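# Slide the paper tray side guide snug against the stack

## Task

Push the tray's side guide inward until the paper stack sits square and flat against the tray wall across from the guide. The guide must end up latched in the closest notch, in contact or almost in contact with the stack along its whole length without pinching it. Striking the guide, bearing down on it very hard, moving it very quickly, or shoving the stack sideways beyond the tray walls counts as failure.

## Robot and tools

Robot: two seven-joint arms, left_arm and right_arm, each ending in a two-finger gripper whose fingers can fold. Fixed cameras cam_high and cam_low look at the table; cam_left_wrist and cam_right_wrist ride on the wrists (all 896x504).

Frames. The scene frame has its origin at table height, halfway between the arms' nominal bases: +x reaches out over the table, +z is up, and left_arm lies toward +y. Actual bases: left_arm at (-0.008, +0.364, 0) m, quat_wxyz (+1.000, 0, 0, +0.017); right_arm at (-0.051, -0.413, 0) m, quat_wxyz (+1.000, 0, 0, -0.007). Each arm's reported hand pose, targets and offsets use that arm's own base frame; fixed cameras and the table use the scene frame. Printed poses may be off by a few centimetres. On the gripper, +z runs along the fingers and the fingers close along y. end_effector_position is the spot between the pads when shut; fingertips sit about 33 mm past it at gaps up to 40 mm, only 9 mm past when wide open.

execute_actions(actions, cameras): actions is a list of actions; each action is up to 15 rows, one row per 1/30 s step, and a short action repeats its final row to fill 15 steps. Every row holds 18 numbers in [-1, 1], always both arms: left dx, dy, dz, rx, ry, rz, gripper position, force_limit, speed, then the same nine for the right arm. The six pose numbers are an offset, not a pose, measured from that arm's Hand target as it was when the action began (not from the previous row), along the arm's own base axes; 1.0 equals 0.6 m or 180 degrees, and rx, ry, rz form a single rotation vector turning about the Hand target's position. Sending the same offset again moves further. All six zero re-requests the current Hand target. Gripper numbers are absolute settings: position +1 = 140 mm open, pads touch near -0.8, -1 closes until blocked; force_limit from -1 (about 14 N) to +1 (about 58 N); speed -1 about 30 mm/s up to +1 about 250 mm/s. Always resend the gripper values you want kept, since 0 is a real command. Images return only for an empty actions list or when cameras names them.

move(target, speed, blend, blocking, cameras): target is one 18-number row or up to 15 rows, same layout and same offset meaning, each row measured from the starting Hand targets. The gripper follows a straight path; speed is m/s (0.002 to 2, default 0.25), one value or one per row; blend in metres rounds corners, 0 stops at each. Paths are capped at 10 s and do not avoid obstacles or the other arm. blocking=false returns early while motion continues. The result adds a move: line with done, off_target, moving, held or fault, and limits such as paced or held.

wait(seconds 0 to 10) lets time pass holding commands. stop brakes a running move. zoom_image(camera, region [x0, y0, x1, y1] pixels, at most 504 square) enlarges the latest image. show_instructions shows reference pictures. set_collision_behavior(contact_force_n 20, 40 or 85) changes the contact force limit, starting at 20 N. clear_fault(arm) clears a reported torque or force fault. finished_scene(scene) ends the current scene, by its number; call nothing else in that reply.

Control details: each step the commanded pose is clipped to within 70 mm and 16 degrees of the measured gripper, so one action may fall short. Hand target in the result is the last clipped command and the base for the next offsets; if the gripper rests short, send the gap as an offset. An arm blocked by something keeps pushing until commanded back past its gripper.

Results: end_effector_position (m) and quat in the arm's frame; Hand target; Tool commands; object_status (0 moving, 1 blocked while opening, 2 blocked while closing, meaning something is held, 3 reached position or pads met); position_measured in counts (3 open, about 230 pads touching); joint positions, velocities (within noise means still), joint torques, external torques, flange force along gripper x y z (includes error and held weight); Wrist depth as 7x7 distance grids; MOTOR HOT warnings.

Avoid: fast or hard contact with the guide, tray or table; pressing between the two arms or closing a gripper on the other's fingers; joint range ends and overspeed; sustained pushing against unreachable poses, which heats motors; dropping anything or letting it leave the table. Contact torque limits are 20 N m for waist and shoulder, 18 for upper arm roll and elbow, 12 for the wrist joints; reaching them or the contact force limit stops the arm until clear_fault. Push the guide slowly and gently, check with cameras, and back off once it seats.

Each tool is called after "Emit:" as name(argument=value, ...), one argument or row to a line, values as JSON.

Reference images:

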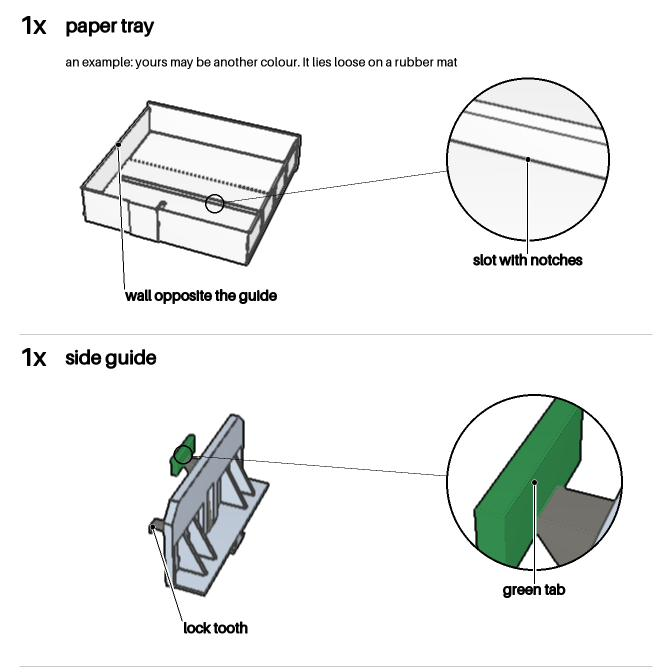

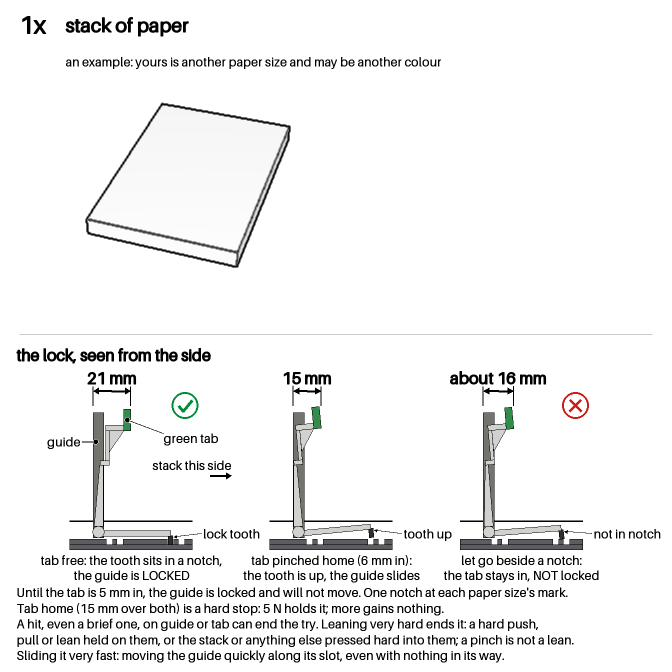

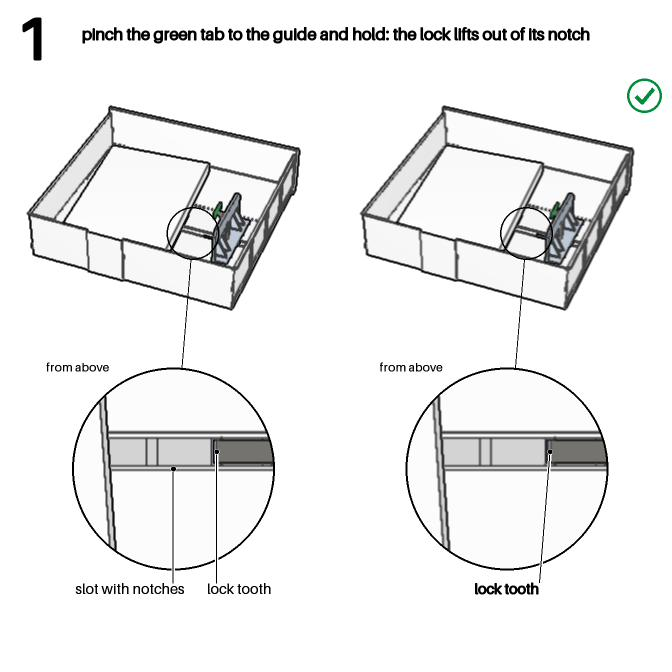

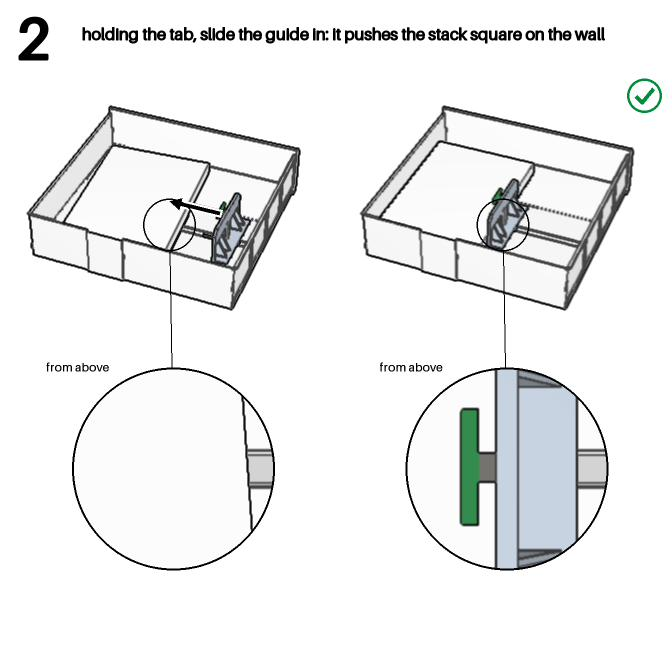

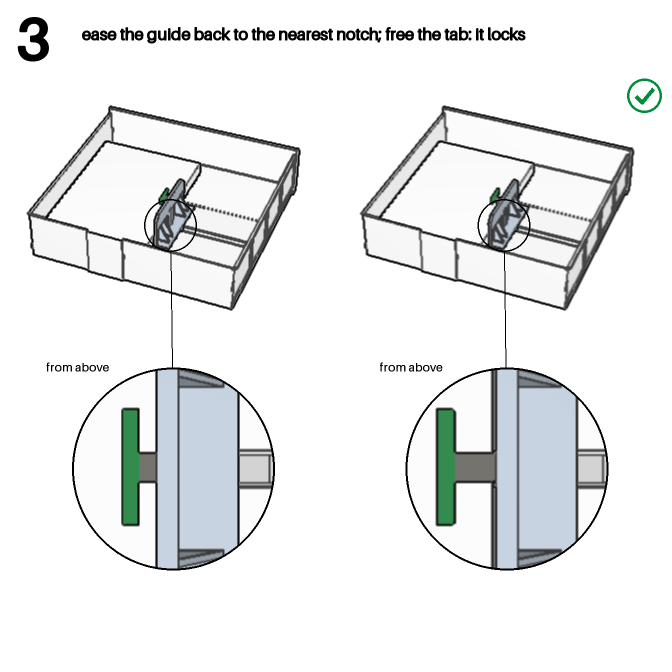

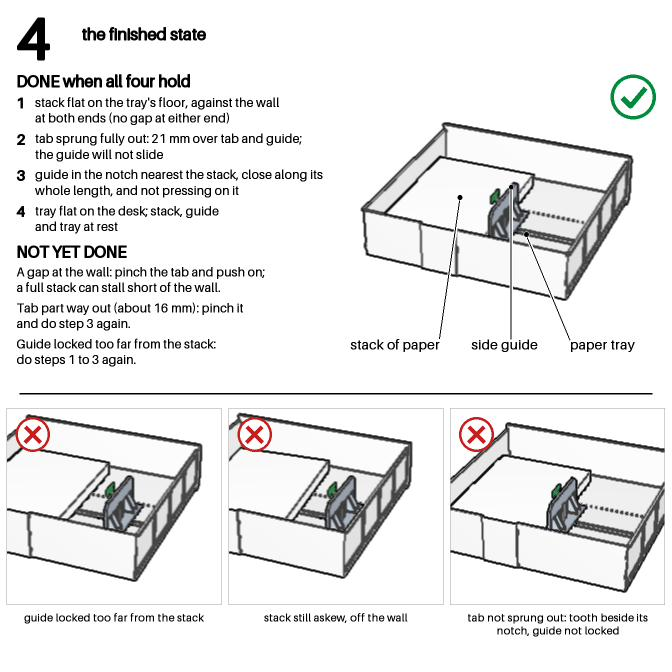

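## Session

Emit:
execute_actions(
  actions=[],
)

Scene clock: 0.00 s.
left_arm: end_effector_position=(+0.3090, -0.5913, +0.2375) position_measured=3 object_status=3 end_effector_quat_wxyz=(-0.122, -0.559, +0.750, -0.333) | right_arm: end_effector_position=(+0.2387, -0.0283, +0.1689) position_measured=3 object_status=3 end_effector_quat_wxyz=(-0.005, +0.432, +0.580, +0.690)
Joint positions: left_arm=[-1.204 -0.019 0.059 -2.361 -0.851 3.022 -0.041] | right_arm=[-1.243 0.149 -0.164 -2.811 0.805 1.472 0.763]
Joint velocities: within noise
Joint torques (N m): no reading
External joint torques (N m): no reading
Flange force (N): no reading
Wrist depth (mm): cam_left_wrist=[- - - - 427 384 - / - - - - 399 - - / 688 572 520 461 388 - 331 / 678 131 480 419 368 137 312 / - 131 457 407 363 120 101 / - 473 440 391 339 - 95 / - - 374 356 - - -] | cam_right_wrist=[311 447 597 3530 425 - 2365 / 275 377 508 2816 3133 2506 - / 247 330 472 565 2754 2457 2238 / 221 122 435 663 2638 136 2161 / - 113 372 641 2343 127 91 / - 230 314 499 1705 1816 96 / - 206 268 421 1729 1628 -]
Hand target: left_arm +0.3090, -0.5913, +0.2375; -0.122, -0.559, +0.750, -0.333 | right_arm +0.2387, -0.0283, +0.1689; -0.005, +0.432, +0.580, +0.690
Tool commands: left_gripper/position=+1.0 left_gripper/force_limit=+1.0 left_gripper/speed=+1.0 right_gripper/position=+1.0 right_gripper/force_limit=+1.0 right_gripper/speed=+1.0

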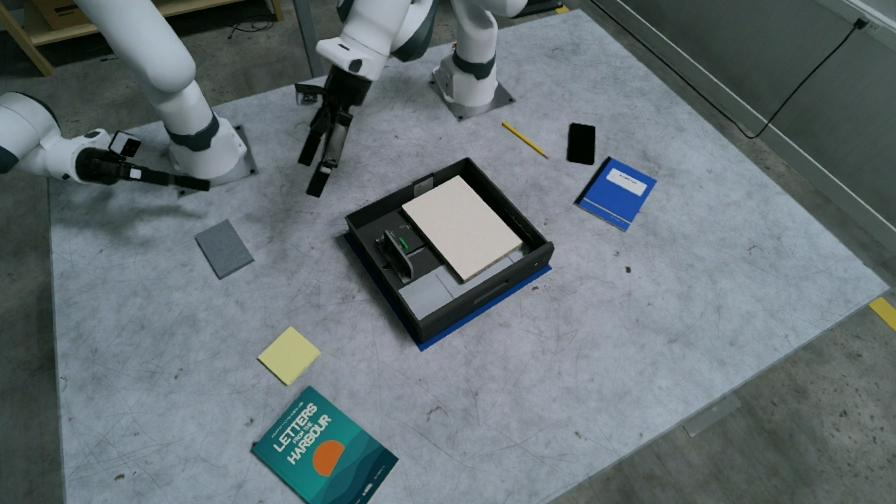

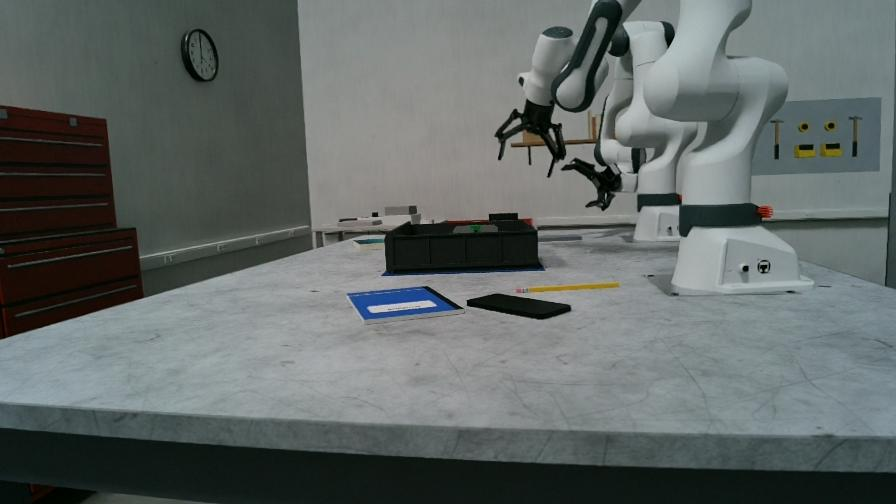

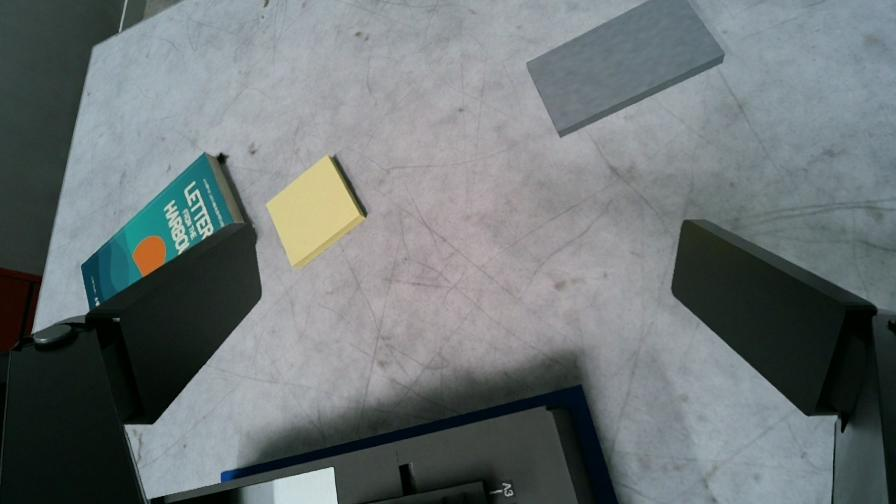

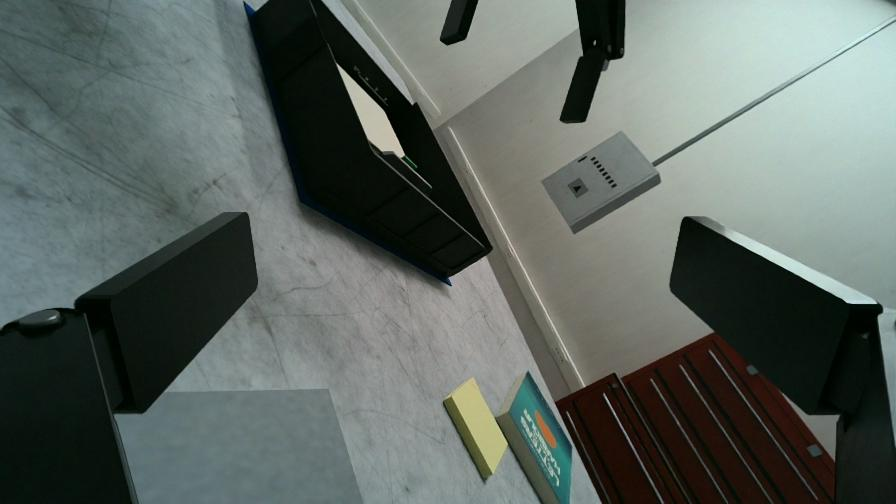

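Emit:
move(
  target=[0.118,0.385,0.28,0.0915,0.25,0.563,1,1,1,0,0,0,0,0,0,1,1,1],
  cameras=["cam_high","cam_left_wrist"],
)

Scene clock: 6.83 s.
left_arm: end_effector_position=(+0.3796, -0.3610, +0.4063) position_measured=3 object_status=3 end_effector_quat_wxyz=(+0.002, +1.000, -0.003, +0.001) | right_arm: end_effector_position=(+0.2387, -0.0283, +0.1689) position_measured=3 object_status=3 end_effector_quat_wxyz=(-0.005, +0.432, +0.580, +0.690)
Joint positions: left_arm=[-0.045 -0.139 -0.657 -1.714 -0.086 1.607 -2.259] | right_arm=[-1.243 0.149 -0.164 -2.811 0.805 1.472 0.763]
Joint velocities: left_arm=[0 0 -0.001 0 0.001 0 -0.005] | right_arm=[within noise]
Joint torques (N m): left_arm=[0.18 -21.07 2.57 25.43 1.36 2.48 -0.29] | right_arm=[0.18 -22.77 0.25 9.16 0.48 -2.56 -0.09]
External joint torques (N m): left_arm=[0.25 0.24 -0.02 0.96 0.43 -0.17 -0.29] | right_arm=[0.22 -1 0.39 0.37 0.06 -0.17 -0.19]
Flange force (N): left_arm=[4.2 4.2 -4.0] | right_arm=[1.8 2.9 1.0]
Wrist depth (mm): cam_left_wrist=[- - 458 459 477 - - / 526 519 - - - 526 519 / - - - - - 562 548 / - 121 547 - - 137 556 / - 120 - - - 120 100 / - 601 - 612 - - 96 / - 557 - - - 652 -] | cam_right_wrist=[309 444 613 3020 - - 2300 / 276 402 523 3979 - - 2300 / 248 327 471 798 3173 2258 1741 / 221 122 437 646 - 127 1830 / - 113 370 607 2949 127 91 / - 230 314 500 1928 1790 95 / - 205 267 424 1596 1649 -]
Hand target: left_arm +0.3798, -0.3603, +0.4055; +0.000, +1.000, +0.000, +0.000 | right_arm +0.2387, -0.0283, +0.1689; -0.005, +0.432, +0.580, +0.690
Off the commanded pose: left_arm 0.001 m, 0 deg | right_arm 0.000 m, 0 deg.
move: done; limits=paced
Images, in order (width x height): cam_high 896x504, cam_left_wrist 896x504.

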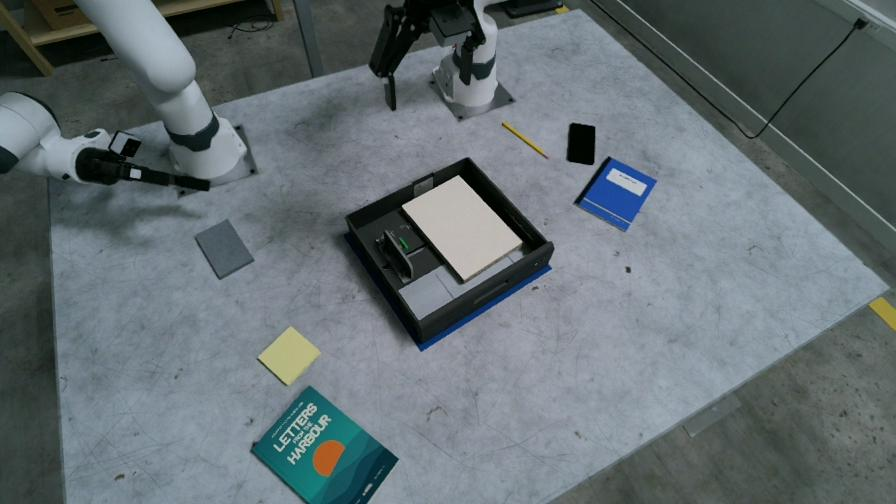

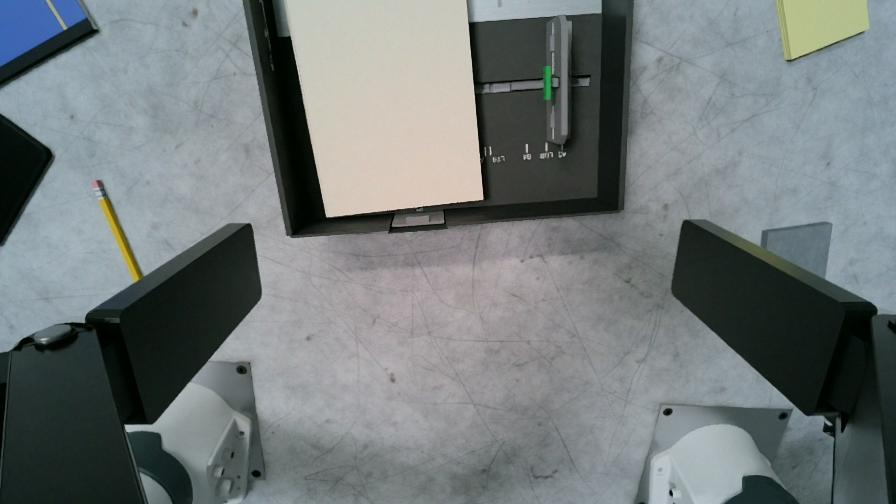

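Emit:
move(
  target=[0.207,-0.173,-0.335,0,0,0.025,0,-1,-1,0,0,0,0,0,0,1,1,1],
  cameras=["cam_high","cam_left_wrist"],
)

Scene clock: 10.70 s.
left_arm: end_effector_position=(+0.5036, -0.4644, +0.2043) position_measured=129 object_status=0 end_effector_quat_wxyz=(+0.001, +0.999, +0.037, +0.000) | right_arm: end_effector_position=(+0.2387, -0.0283, +0.1689) position_measured=3 object_status=3 end_effector_quat_wxyz=(-0.005, +0.432, +0.580, +0.690)
Joint positions: left_arm=[-0.267 0.51 -0.607 -1.492 0.298 1.909 -2.558] | right_arm=[-1.243 0.149 -0.164 -2.811 0.805 1.472 0.763]
Joint torques (N m): left_arm=[-0.51 -44.54 -7.29 25.2 0.93 2.54 -0.31] | right_arm=[0.16 -22.74 0.28 9.13 0.49 -2.58 -0.01]
External joint torques (N m): left_arm=[-0.52 -0.03 1.14 1.02 0.03 -0.07 -0.31] | right_arm=[0.16 -1 0.37 0.34 0.06 -0.18 -0.11]
Flange force (N): left_arm=[4.7 6.2 -1.5] | right_arm=[1.9 3.1 0.9]
Wrist depth (mm): cam_left_wrist=[- 284 285 289 288 - - / - - 300 304 297 - - / - 295 295 301 319 - - / - 307 169 336 167 361 - / - - 109 350 125 95 - / - - - - - - - / - - - 445 - - -] | cam_right_wrist=[311 433 627 - 582 536 2724 / 275 378 539 2532 571 2695 2695 / 248 330 474 597 2724 2584 - / 221 122 433 661 - 136 2124 / - 113 342 636 2584 127 91 / - 230 331 489 1803 1803 96 / - 205 268 423 811 1671 -]
Hand target: left_arm +0.5040, -0.4641, +0.2045; +0.000, +0.999, +0.040, +0.000 | right_arm +0.2387, -0.0283, +0.1689; -0.005, +0.432, +0.580, +0.690
Off the commanded pose: left_arm 0.001 m, 0 deg | right_arm 0.000 m, 0 deg.
move: done
Images, in order (width x height): cam_high 896x504, cam_left_wrist 896x504.

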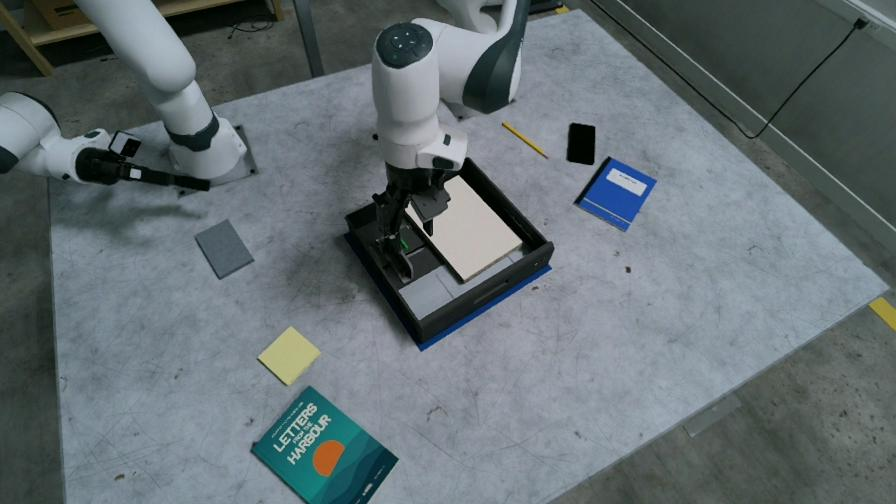

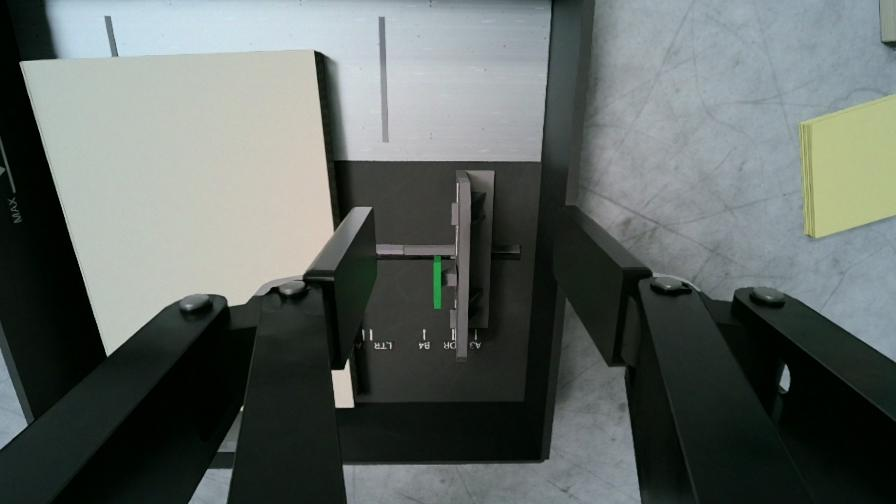

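Emit:
move(
  target=[-0.05,0.008,-0.05,0,0,0,0,-1,-1,0,0,0,0,0,0,1,1,1],
  cameras=["cam_low","cam_left_wrist"],
)

Emit:
zoom_image(
  camera="cam_low",
  region=[370, 140, 570, 280],
)

Scene clock: 12.67 s.
left_arm: end_effector_position=(+0.4735, -0.4595, +0.1741) position_measured=129 object_status=3 end_effector_quat_wxyz=(-0.001, +0.999, +0.035, +0.000) | right_arm: end_effector_position=(+0.2387, -0.0283, +0.1689) position_measured=3 object_status=3 end_effector_quat_wxyz=(-0.005, +0.432, +0.580, +0.690)
Joint positions: left_arm=[-0.25 0.448 -0.615 -1.663 0.283 2.019 -2.584] | right_arm=[-1.243 0.149 -0.164 -2.811 0.805 1.472 0.763]
Joint velocities: left_arm=[0 0 0 -0.001 -0.002 0.003 -0.003] | right_arm=[within noise]
Joint torques (N m): left_arm=[0.04 -42.34 -7 24.34 0.43 2.78 -0.35] | right_arm=[0.18 -22.77 0.24 9.19 0.47 -2.59 -0.01]
External joint torques (N m): left_arm=[-0.06 -0.74 0.75 0.39 -0.44 0.19 -0.35] | right_arm=[0.15 -1.06 0.31 0.44 0.05 -0.2 -0.11]
Flange force (N): left_arm=[-0.7 -0.4 -0.7] | right_arm=[2.0 3.2 0.6]
Wrist depth (mm): cam_left_wrist=[237 - 257 261 261 - 282 / 248 254 257 273 272 - 295 / 263 260 268 289 287 319 - / 276 275 168 299 144 309 - / - - 110 317 - 95 - / - - - 336 308 - - / - - - - - - -] | cam_right_wrist=[310 451 608 - 550 504 - / 275 375 513 3298 565 2848 2482 / 248 329 475 593 2695 2433 2258 / 222 122 438 665 - 136 2054 / - 113 370 613 2387 127 91 / - 231 313 500 1765 1790 95 / - 206 268 419 1660 1649 -]
Hand target: left_arm +0.4740, -0.4593, +0.1745; +0.000, +0.999, +0.040, +0.000 | right_arm +0.2387, -0.0283, +0.1689; -0.005, +0.432, +0.580, +0.690
Off the commanded pose: left_arm 0.001 m, 1 deg | right_arm 0.000 m, 0 deg.
move: done
Images, in order (width x height): cam_low 896x504, cam_left_wrist 896x504.

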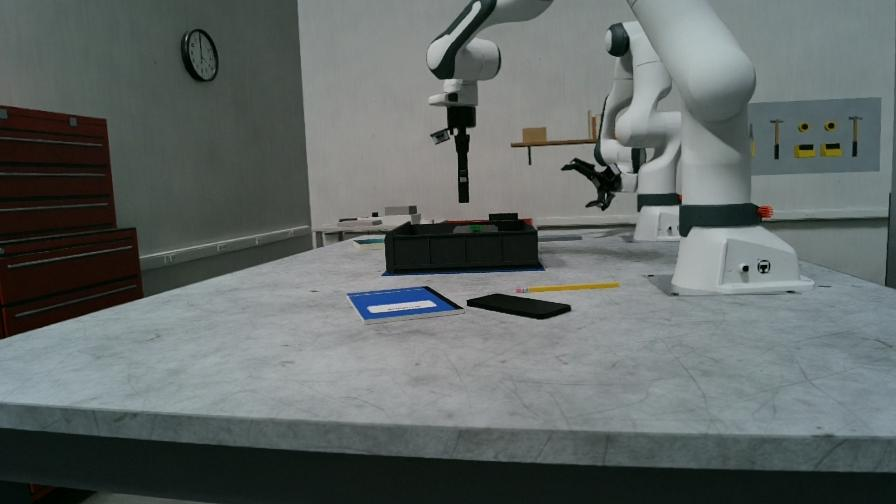

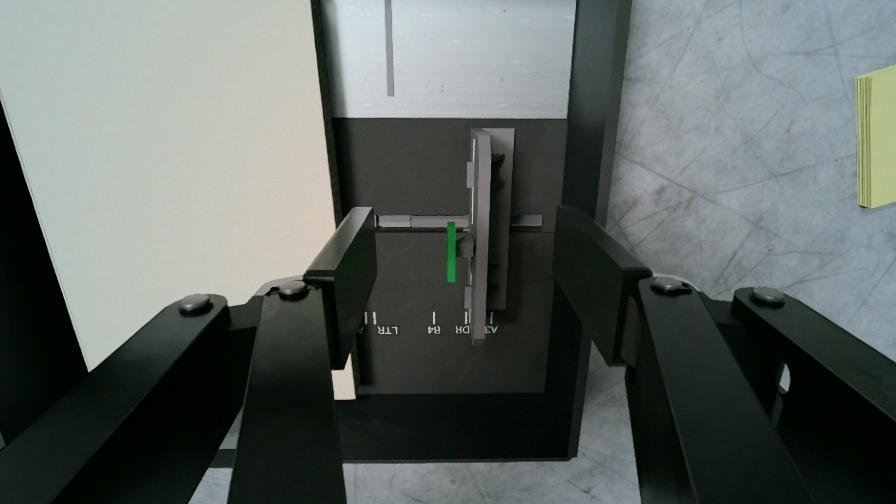

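Scaled by 2.520.

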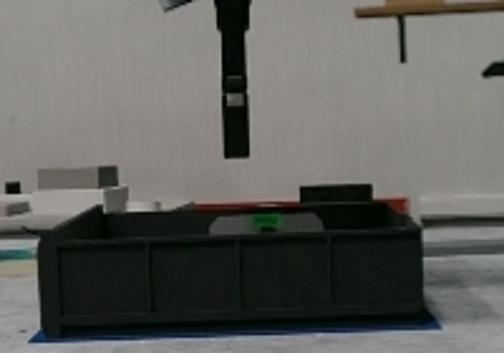

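Emit:
move(
  target=[-0.045,-0.0127,-0.06,0,0,0,0,-1,-1,0,0,0,0,0,0,1,1,1],
  speed=0.12,
  cameras=["cam_low","cam_left_wrist"],
)

Emit:
zoom_image(
  camera="cam_low",
  region=[370, 140, 570, 280],
)

Scene clock: 14.57 s.
left_arm: end_effector_position=(+0.4463, -0.4671, +0.1382) position_measured=129 object_status=3 end_effector_quat_wxyz=(+0.000, +0.999, +0.037, -0.002) | right_arm: end_effector_position=(+0.2387, -0.0283, +0.1689) position_measured=3 object_status=3 end_effector_quat_wxyz=(-0.005, +0.432, +0.580, +0.690)
Joint positions: left_arm=[-0.271 0.443 -0.61 -1.768 0.288 2.118 -2.632] | right_arm=[-1.243 0.149 -0.164 -2.811 0.805 1.472 0.763]
Joint velocities: left_arm=[0.001 0.001 0.002 0 -0.001 0.002 -0.006] | right_arm=[within noise]
Joint torques (N m): left_arm=[-0.7 -41.55 -6.56 23.75 1.14 2.72 -0.34] | right_arm=[0.07 -22.8 0.31 9.15 0.5 -2.58 -0.05]
External joint torques (N m): left_arm=[-0.53 -0.59 1.41 0.25 0.32 0.12 -0.34] | right_arm=[0.05 -1.11 0.38 0.45 0.09 -0.18 -0.14]
Flange force (N): left_arm=[0.4 1.7 0.7] | right_arm=[2.1 3.3 0.8]
Wrist depth (mm): cam_left_wrist=[203 205 225 228 225 - - / 213 210 238 237 214 - - / 222 - 246 249 214 - - / - - 169 265 144 295 - / - - 91 - - 95 - / - - - 275 - - - / - - - 259 - - -] | cam_right_wrist=[310 447 600 - 517 2984 2343 / 275 379 515 598 558 - 2558 / 248 328 473 595 2666 2915 - / 221 122 518 661 2724 127 - / - 113 369 681 2457 127 91 / - 231 314 504 1857 1753 96 / - 206 270 422 1638 1682 -]
Hand target: left_arm +0.4470, -0.4669, +0.1385; +0.000, +0.999, +0.040, +0.000 | right_arm +0.2387, -0.0283, +0.1689; -0.005, +0.432, +0.580, +0.690
Off the commanded pose: left_arm 0.001 m, 0 deg | right_arm 0.000 m, 0 deg.
move: done
Images, in order (width x height): cam_low 896x504, cam_left_wrist 896x504.

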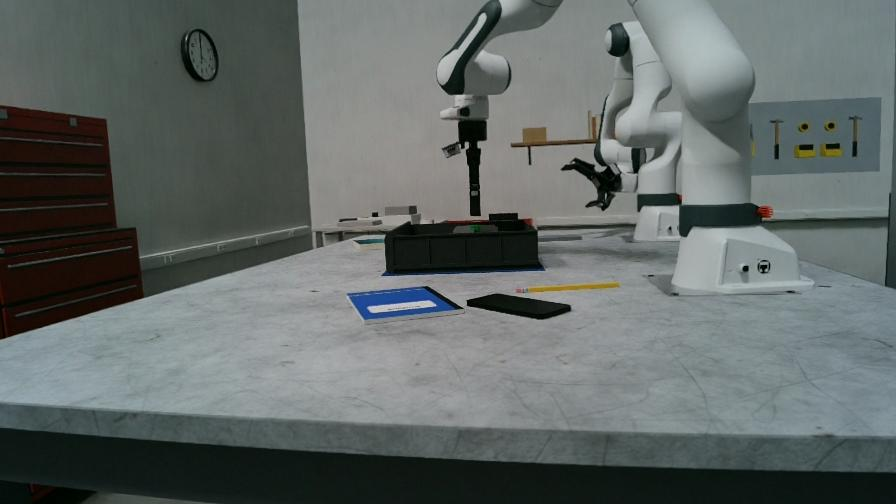

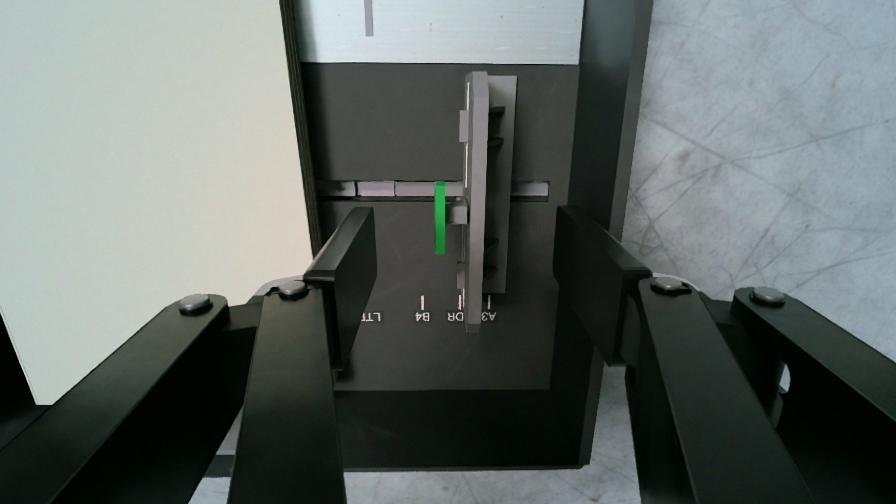

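Scaled by 2.520.

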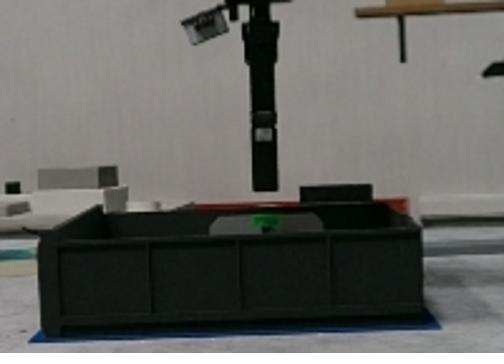

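Emit:
move(
  target=[0,-0.002,-0.067,0,0,0,0,-1,-1,0,0,0,0,0,0,1,1,1],
  speed=0.1,
  cameras=["cam_low","cam_left_wrist"],
)

Emit:
zoom_image(
  camera="cam_low",
  region=[370, 140, 570, 280],
)

Scene clock: 16.00 s.
left_arm: end_effector_position=(+0.4461, -0.4680, +0.0985) position_measured=129 object_status=3 end_effector_quat_wxyz=(+0.000, +0.999, +0.037, -0.001) | right_arm: end_effector_position=(+0.2387, -0.0283, +0.1689) position_measured=3 object_status=3 end_effector_quat_wxyz=(-0.005, +0.432, +0.580, +0.690)
Joint positions: left_arm=[-0.294 0.495 -0.58 -1.797 0.324 2.194 -2.656] | right_arm=[-1.243 0.149 -0.164 -2.811 0.805 1.472 0.763]
Joint velocities: left_arm=[0 0.001 0.002 0.001 0.001 0.004 -0.005] | right_arm=[within noise]
Joint torques (N m): left_arm=[-0.71 -42.21 -6.46 23.39 1.17 2.74 -0.32] | right_arm=[0.17 -22.75 0.26 9.16 0.48 -2.58 -0.06]
External joint torques (N m): left_arm=[-0.79 -0.11 1.78 0.61 0.39 0.15 -0.32] | right_arm=[0.18 -0.99 0.36 0.42 0.06 -0.18 -0.16]
Flange force (N): left_arm=[2.4 4.7 1.8] | right_arm=[1.7 3.0 0.8]
Wrist depth (mm): cam_left_wrist=[168 170 190 192 192 214 216 / 176 177 200 199 198 219 223 / 185 186 206 209 207 - - / - 197 169 219 167 - - / - - 110 232 232 95 - / - - - - - - - / - - - - - - -] | cam_right_wrist=[312 448 - - 507 3057 2532 / 275 379 514 593 2848 3057 2258 / 249 330 463 781 2785 2180 2558 / 221 122 435 708 2816 127 1885 / - 113 369 636 2343 127 91 / - 230 313 488 1803 1765 96 / - 206 268 422 1717 1682 -]
Hand target: left_arm +0.4470, -0.4681, +0.0983; +0.000, +0.999, +0.040, +0.000 | right_arm +0.2387, -0.0283, +0.1689; -0.005, +0.432, +0.580, +0.690
Off the commanded pose: left_arm 0.001 m, 0 deg | right_arm 0.000 m, 0 deg.
move: done
Images, in order (width x height): cam_low 896x504, cam_left_wrist 896x504.

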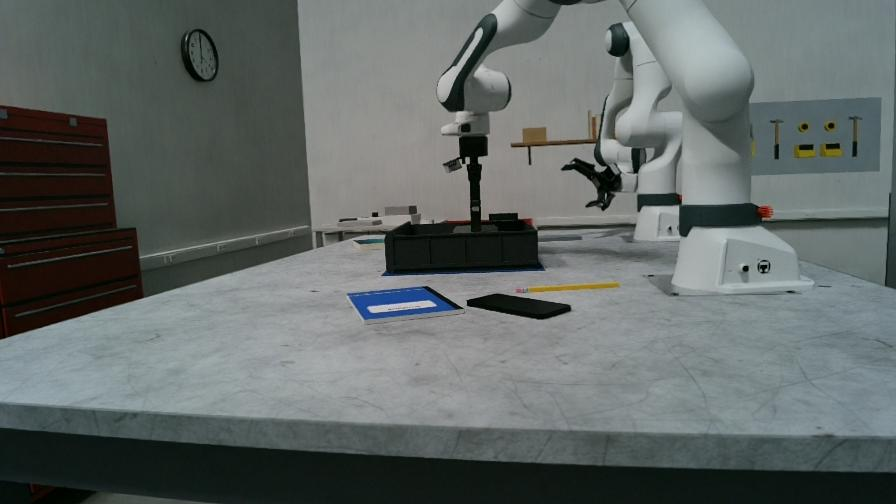

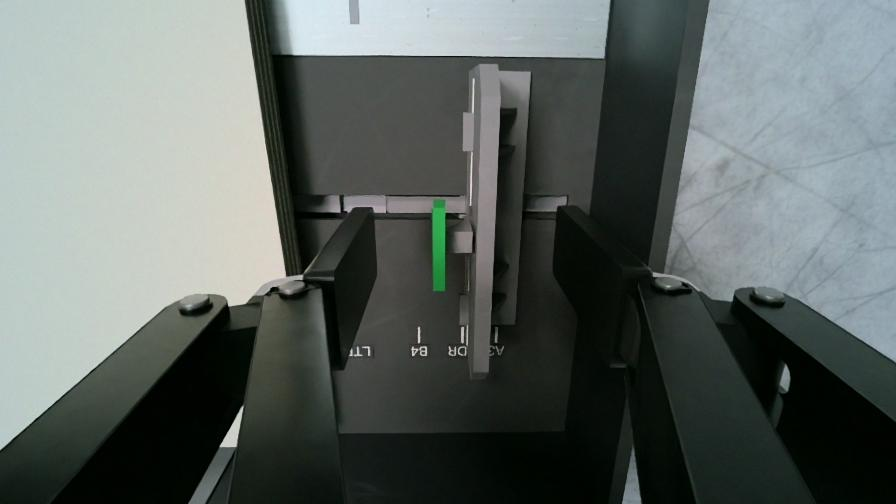

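Scaled by 2.520.

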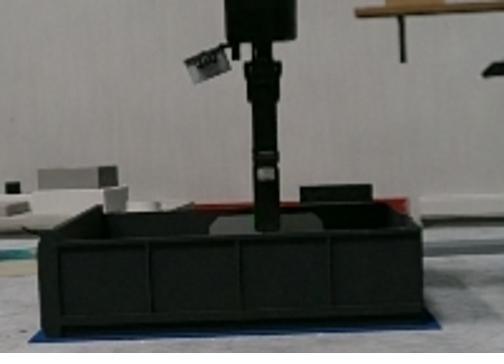

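Emit:
execute_actions(
  actions=[
    [[0,0,0,0,0,0,-1,-1,-1,0,0,0,0,0,0,1,1,1]],
    [[0,0,0,0,0,0,-1,-1,-1,0,0,0,0,0,0,1,1,1]],
    [[0,0,0,0,0,0,-1,-1,-1,0,0,0,0,0,0,1,1,1]],
    [[0,0,0,0,0,0,-1,-1,-1,0,0,0,0,0,0,1,1,1]],
    [[0,0,0,0,0,0,-1,-1,-1,0,0,0,0,0,0,1,1,1]],
  ],
  cameras=["cam_left_wrist"],
)

Scene clock: 18.93 s.
left_arm: end_effector_position=(+0.4464, -0.4688, +0.0986) position_measured=208 object_status=2 end_effector_quat_wxyz=(+0.001, +0.999, +0.037, +0.000) | right_arm: end_effector_position=(+0.2387, -0.0283, +0.1689) position_measured=3 object_status=3 end_effector_quat_wxyz=(-0.005, +0.432, +0.580, +0.690)
Joint positions: left_arm=[-0.297 0.495 -0.578 -1.797 0.324 2.196 -2.657] | right_arm=[-1.243 0.149 -0.164 -2.811 0.805 1.472 0.763]
Joint torques (N m): left_arm=[-0.32 -42 -6.92 23.23 0.87 2.67 -0.38] | right_arm=[0.16 -22.77 0.27 9.17 0.5 -2.57 -0.01]
External joint torques (N m): left_arm=[-0.3 0.21 1.39 0.41 0.09 0.07 -0.38] | right_arm=[0.13 -1.08 0.33 0.47 0.08 -0.17 -0.11]
External joint torques at the end of the 1st action: left_arm=[-0.86 -0.21 1.09 0.67 0.28 0.14 -0.34] | right_arm=[0.18 -0.98 0.39 0.45 0.08 -0.18 -0.07]
External joint torques at the end of the 2nd action: left_arm=[-0.87 -0.23 1.06 0.65 0.23 0.13 -0.42] | right_arm=[0.19 -1 0.41 0.33 0.06 -0.19 -0.12]
External joint torques at the end of the 3rd action: left_arm=[0.39 1.46 1.94 0.09 0.24 0.2 -0.38] | right_arm=[0.12 -0.97 0.4 0.37 0.08 -0.18 -0.11]
External joint torques at the end of the 4th action: left_arm=[-0.28 0.09 1.35 0.43 0.12 0.1 -0.37] | right_arm=[0.09 -0.96 0.34 0.38 0.07 -0.17 -0.12]
Flange force (N): left_arm=[2.0 3.5 1.5] | right_arm=[1.9 3.3 0.7]
Flange force at the end of the 1st action (N): left_arm=[1.9 4.5 1.1] | right_arm=[1.6 3.2 0.8]
Flange force at the end of the 2nd action (N): left_arm=[1.6 4.4 1.1] | right_arm=[1.9 3.1 1.0]
Flange force at the end of the 3rd action (N): left_arm=[3.7 4.1 3.9] | right_arm=[1.7 3.0 0.9]
Flange force at the end of the 4th action (N): left_arm=[1.8 3.2 1.4] | right_arm=[1.8 2.9 0.7]
Wrist depth (mm): cam_left_wrist=[168 170 190 191 191 - 211 / 176 177 200 199 198 156 - / 185 185 208 208 211 - 238 / 195 199 221 157 208 242 249 / 207 204 - - - - - / 215 - - - - - - / - - - - - - -] | cam_right_wrist=[309 471 600 - 506 - 2584 / 276 360 516 571 524 - 2279 / 248 329 469 582 2695 2584 2218 / 222 122 418 660 2433 127 2584 / - 113 360 649 2506 127 91 / - 231 313 489 1765 1729 95 / - 205 268 424 1682 1682 -]
Hand target: left_arm +0.4470, -0.4681, +0.0983; +0.000, +0.999, +0.040, +0.000 | right_arm +0.2387, -0.0283, +0.1689; -0.005, +0.432, +0.580, +0.690
Off the commanded pose: left_arm 0.001 m, 0 deg | right_arm 0.000 m, 0 deg.
Images, in order (width x height): cam_left_wrist 896x504.

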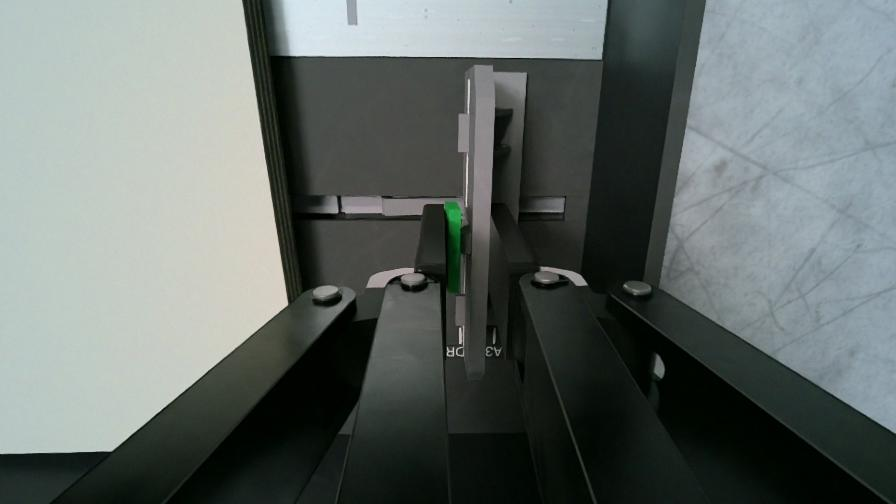

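Emit:
move(
  target=[-0.0098,0.125,0,0,0,0,-1,-1,-1,0,0,0,0,0,0,1,1,1],
  speed=0.05,
  cameras=["cam_high","cam_left_wrist"],
)

Scene clock: 21.87 s.
left_arm: end_effector_position=(+0.4401, -0.3928, +0.0975) position_measured=208 object_status=2 end_effector_quat_wxyz=(-0.002, +0.999, +0.038, -0.001) | right_arm: end_effector_position=(+0.2387, -0.0283, +0.1689) position_measured=3 object_status=3 end_effector_quat_wxyz=(-0.005, +0.432, +0.580, +0.690)
Joint positions: left_arm=[-0.134 0.332 -0.624 -2.035 0.259 2.287 -2.551] | right_arm=[-1.243 0.149 -0.164 -2.811 0.805 1.472 0.763]
Joint velocities: left_arm=[-0.001 0.002 -0.001 -0.002 -0.001 -0.001 0.005] | right_arm=[within noise]
Joint torques (N m): left_arm=[0.83 -36.29 -5.22 22.96 0.18 3 -0.15] | right_arm=[0.18 -22.74 0.22 9.2 0.49 -2.59 -0.02]
External joint torques (N m): left_arm=[0.94 -0.69 0.91 0.59 -0.54 0.4 -0.15] | right_arm=[0.24 -1.02 0.37 0.42 0.07 -0.21 -0.12]
Flange force (N): left_arm=[0.0 -2.2 -1.3] | right_arm=[1.7 3.2 0.9]
Wrist depth (mm): cam_left_wrist=[168 169 170 175 193 194 177 / 177 177 180 180 202 205 169 / 186 186 187 184 213 215 169 / 198 196 198 157 222 226 169 / 207 - - - - - 187 / - - - - - - - / - - - - - - -] | cam_right_wrist=[311 400 624 611 541 - 2482 / 275 379 506 624 2949 - 2387 / 249 329 476 724 2482 - 2300 / 221 122 395 674 2666 136 1913 / - 113 368 614 1790 127 91 / - 231 314 501 2071 1765 96 / - 205 267 392 861 1671 -]
Hand target: left_arm +0.4411, -0.3931, +0.0983; +0.000, +0.999, +0.040, +0.000 | right_arm +0.2387, -0.0283, +0.1689; -0.005, +0.432, +0.580, +0.690
Off the commanded pose: left_arm 0.001 m, 0 deg | right_arm 0.000 m, 0 deg.
move: done
Images, in order (width x height): cam_high 896x504, cam_left_wrist 896x504.

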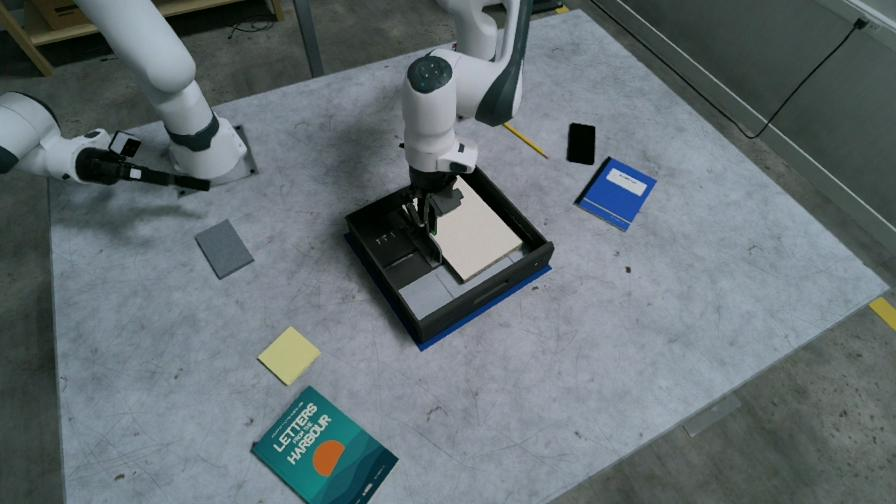

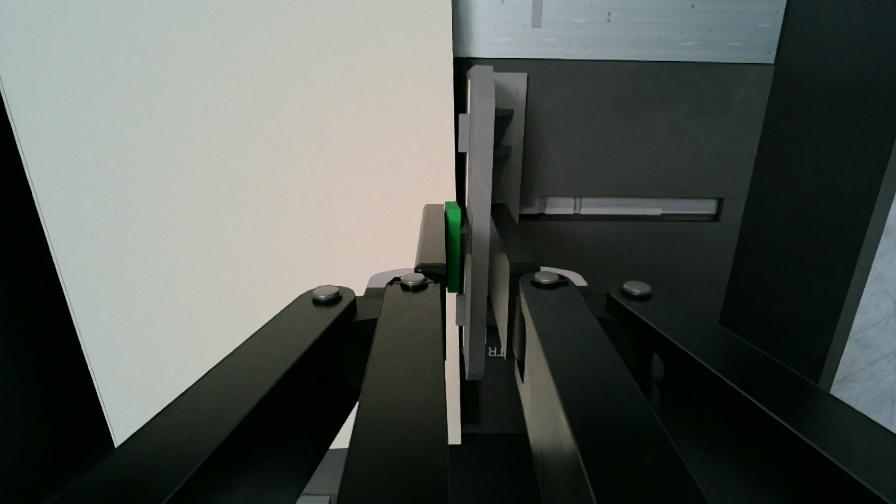

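Emit:
move(
  target=[-0.0025,0.0317,0,0,0,0,-1,-1,-1,0,0,0,0,0,0,1,1,1],
  speed=0.03,
  cameras=["cam_high","cam_left_wrist"],
)

Emit:
zoom_image(
  camera="cam_high",
  region=[340, 150, 560, 300],
)

Scene clock: 23.33 s.
left_arm: end_effector_position=(+0.4386, -0.3752, +0.0972) position_measured=208 object_status=2 end_effector_quat_wxyz=(-0.001, +0.999, +0.038, +0.000) | right_arm: end_effector_position=(+0.2387, -0.0283, +0.1689) position_measured=3 object_status=3 end_effector_quat_wxyz=(-0.005, +0.432, +0.580, +0.690)
Joint positions: left_arm=[-0.096 0.293 -0.634 -2.088 0.235 2.312 -2.515] | right_arm=[-1.243 0.149 -0.164 -2.811 0.805 1.472 0.763]
Joint velocities: left_arm=[-0.001 -0.001 0 -0.001 -0.001 0 0.005] | right_arm=[within noise]
Joint torques (N m): left_arm=[1.26 -35.62 -4.24 22.74 0.24 2.52 0.01] | right_arm=[0.19 -22.81 0.29 9.15 0.5 -2.56 0.03]
External joint torques (N m): left_arm=[1.12 -1.57 1 0.47 -0.47 -0.07 0.01] | right_arm=[0.18 -1.08 0.37 0.38 0.08 -0.17 -0.07]
Flange force (N): left_arm=[-1.5 -4.5 -4.0] | right_arm=[2.1 3.4 1.0]
Wrist depth (mm): cam_left_wrist=[168 169 170 172 193 194 191 / 176 177 179 180 202 203 200 / 185 186 187 186 213 214 199 / 196 194 196 158 224 227 190 / 210 206 - - - 90 189 / - - - - - - 189 / - - - - - - -] | cam_right_wrist=[312 447 677 624 557 2279 - / 275 378 518 616 2387 2638 - / 248 329 471 803 2666 2666 - / 234 122 432 679 2482 127 1943 / - 113 370 547 2300 127 91 / - 230 313 488 1830 1843 95 / - 206 269 421 827 1660 -]
Hand target: left_arm +0.4396, -0.3741, +0.0983; +0.000, +0.999, +0.040, +0.000 | right_arm +0.2387, -0.0283, +0.1689; -0.005, +0.432, +0.580, +0.690
Off the commanded pose: left_arm 0.002 m, 0 deg | right_arm 0.000 m, 0 deg.
move: done
Images, in order (width x height): cam_high 896x504, cam_left_wrist 896x504.

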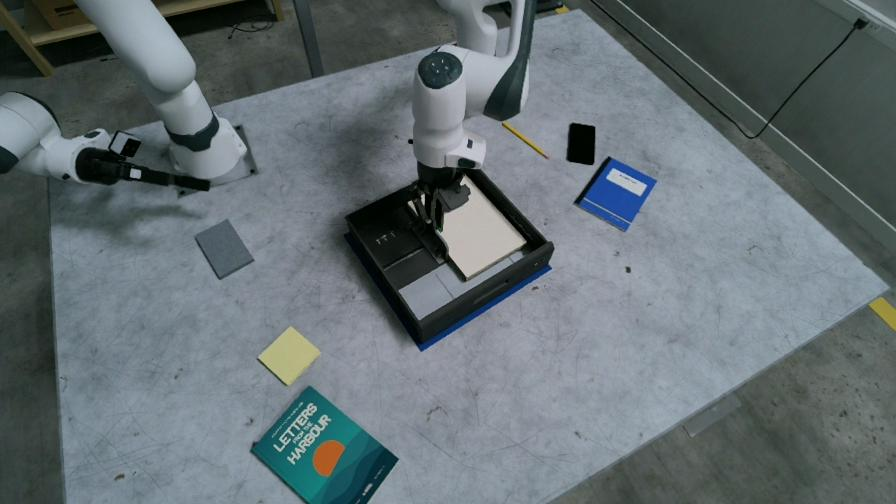

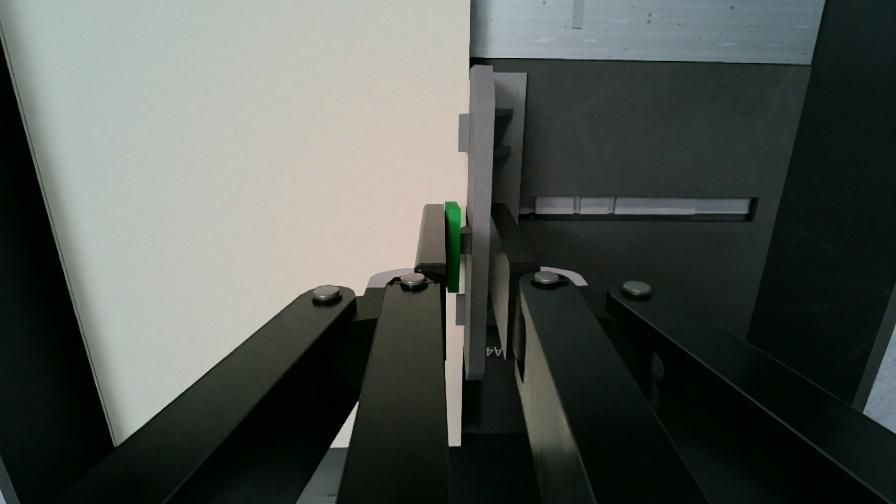

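Scaled by 2.291.

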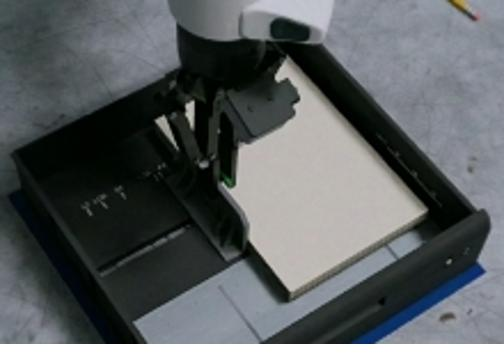

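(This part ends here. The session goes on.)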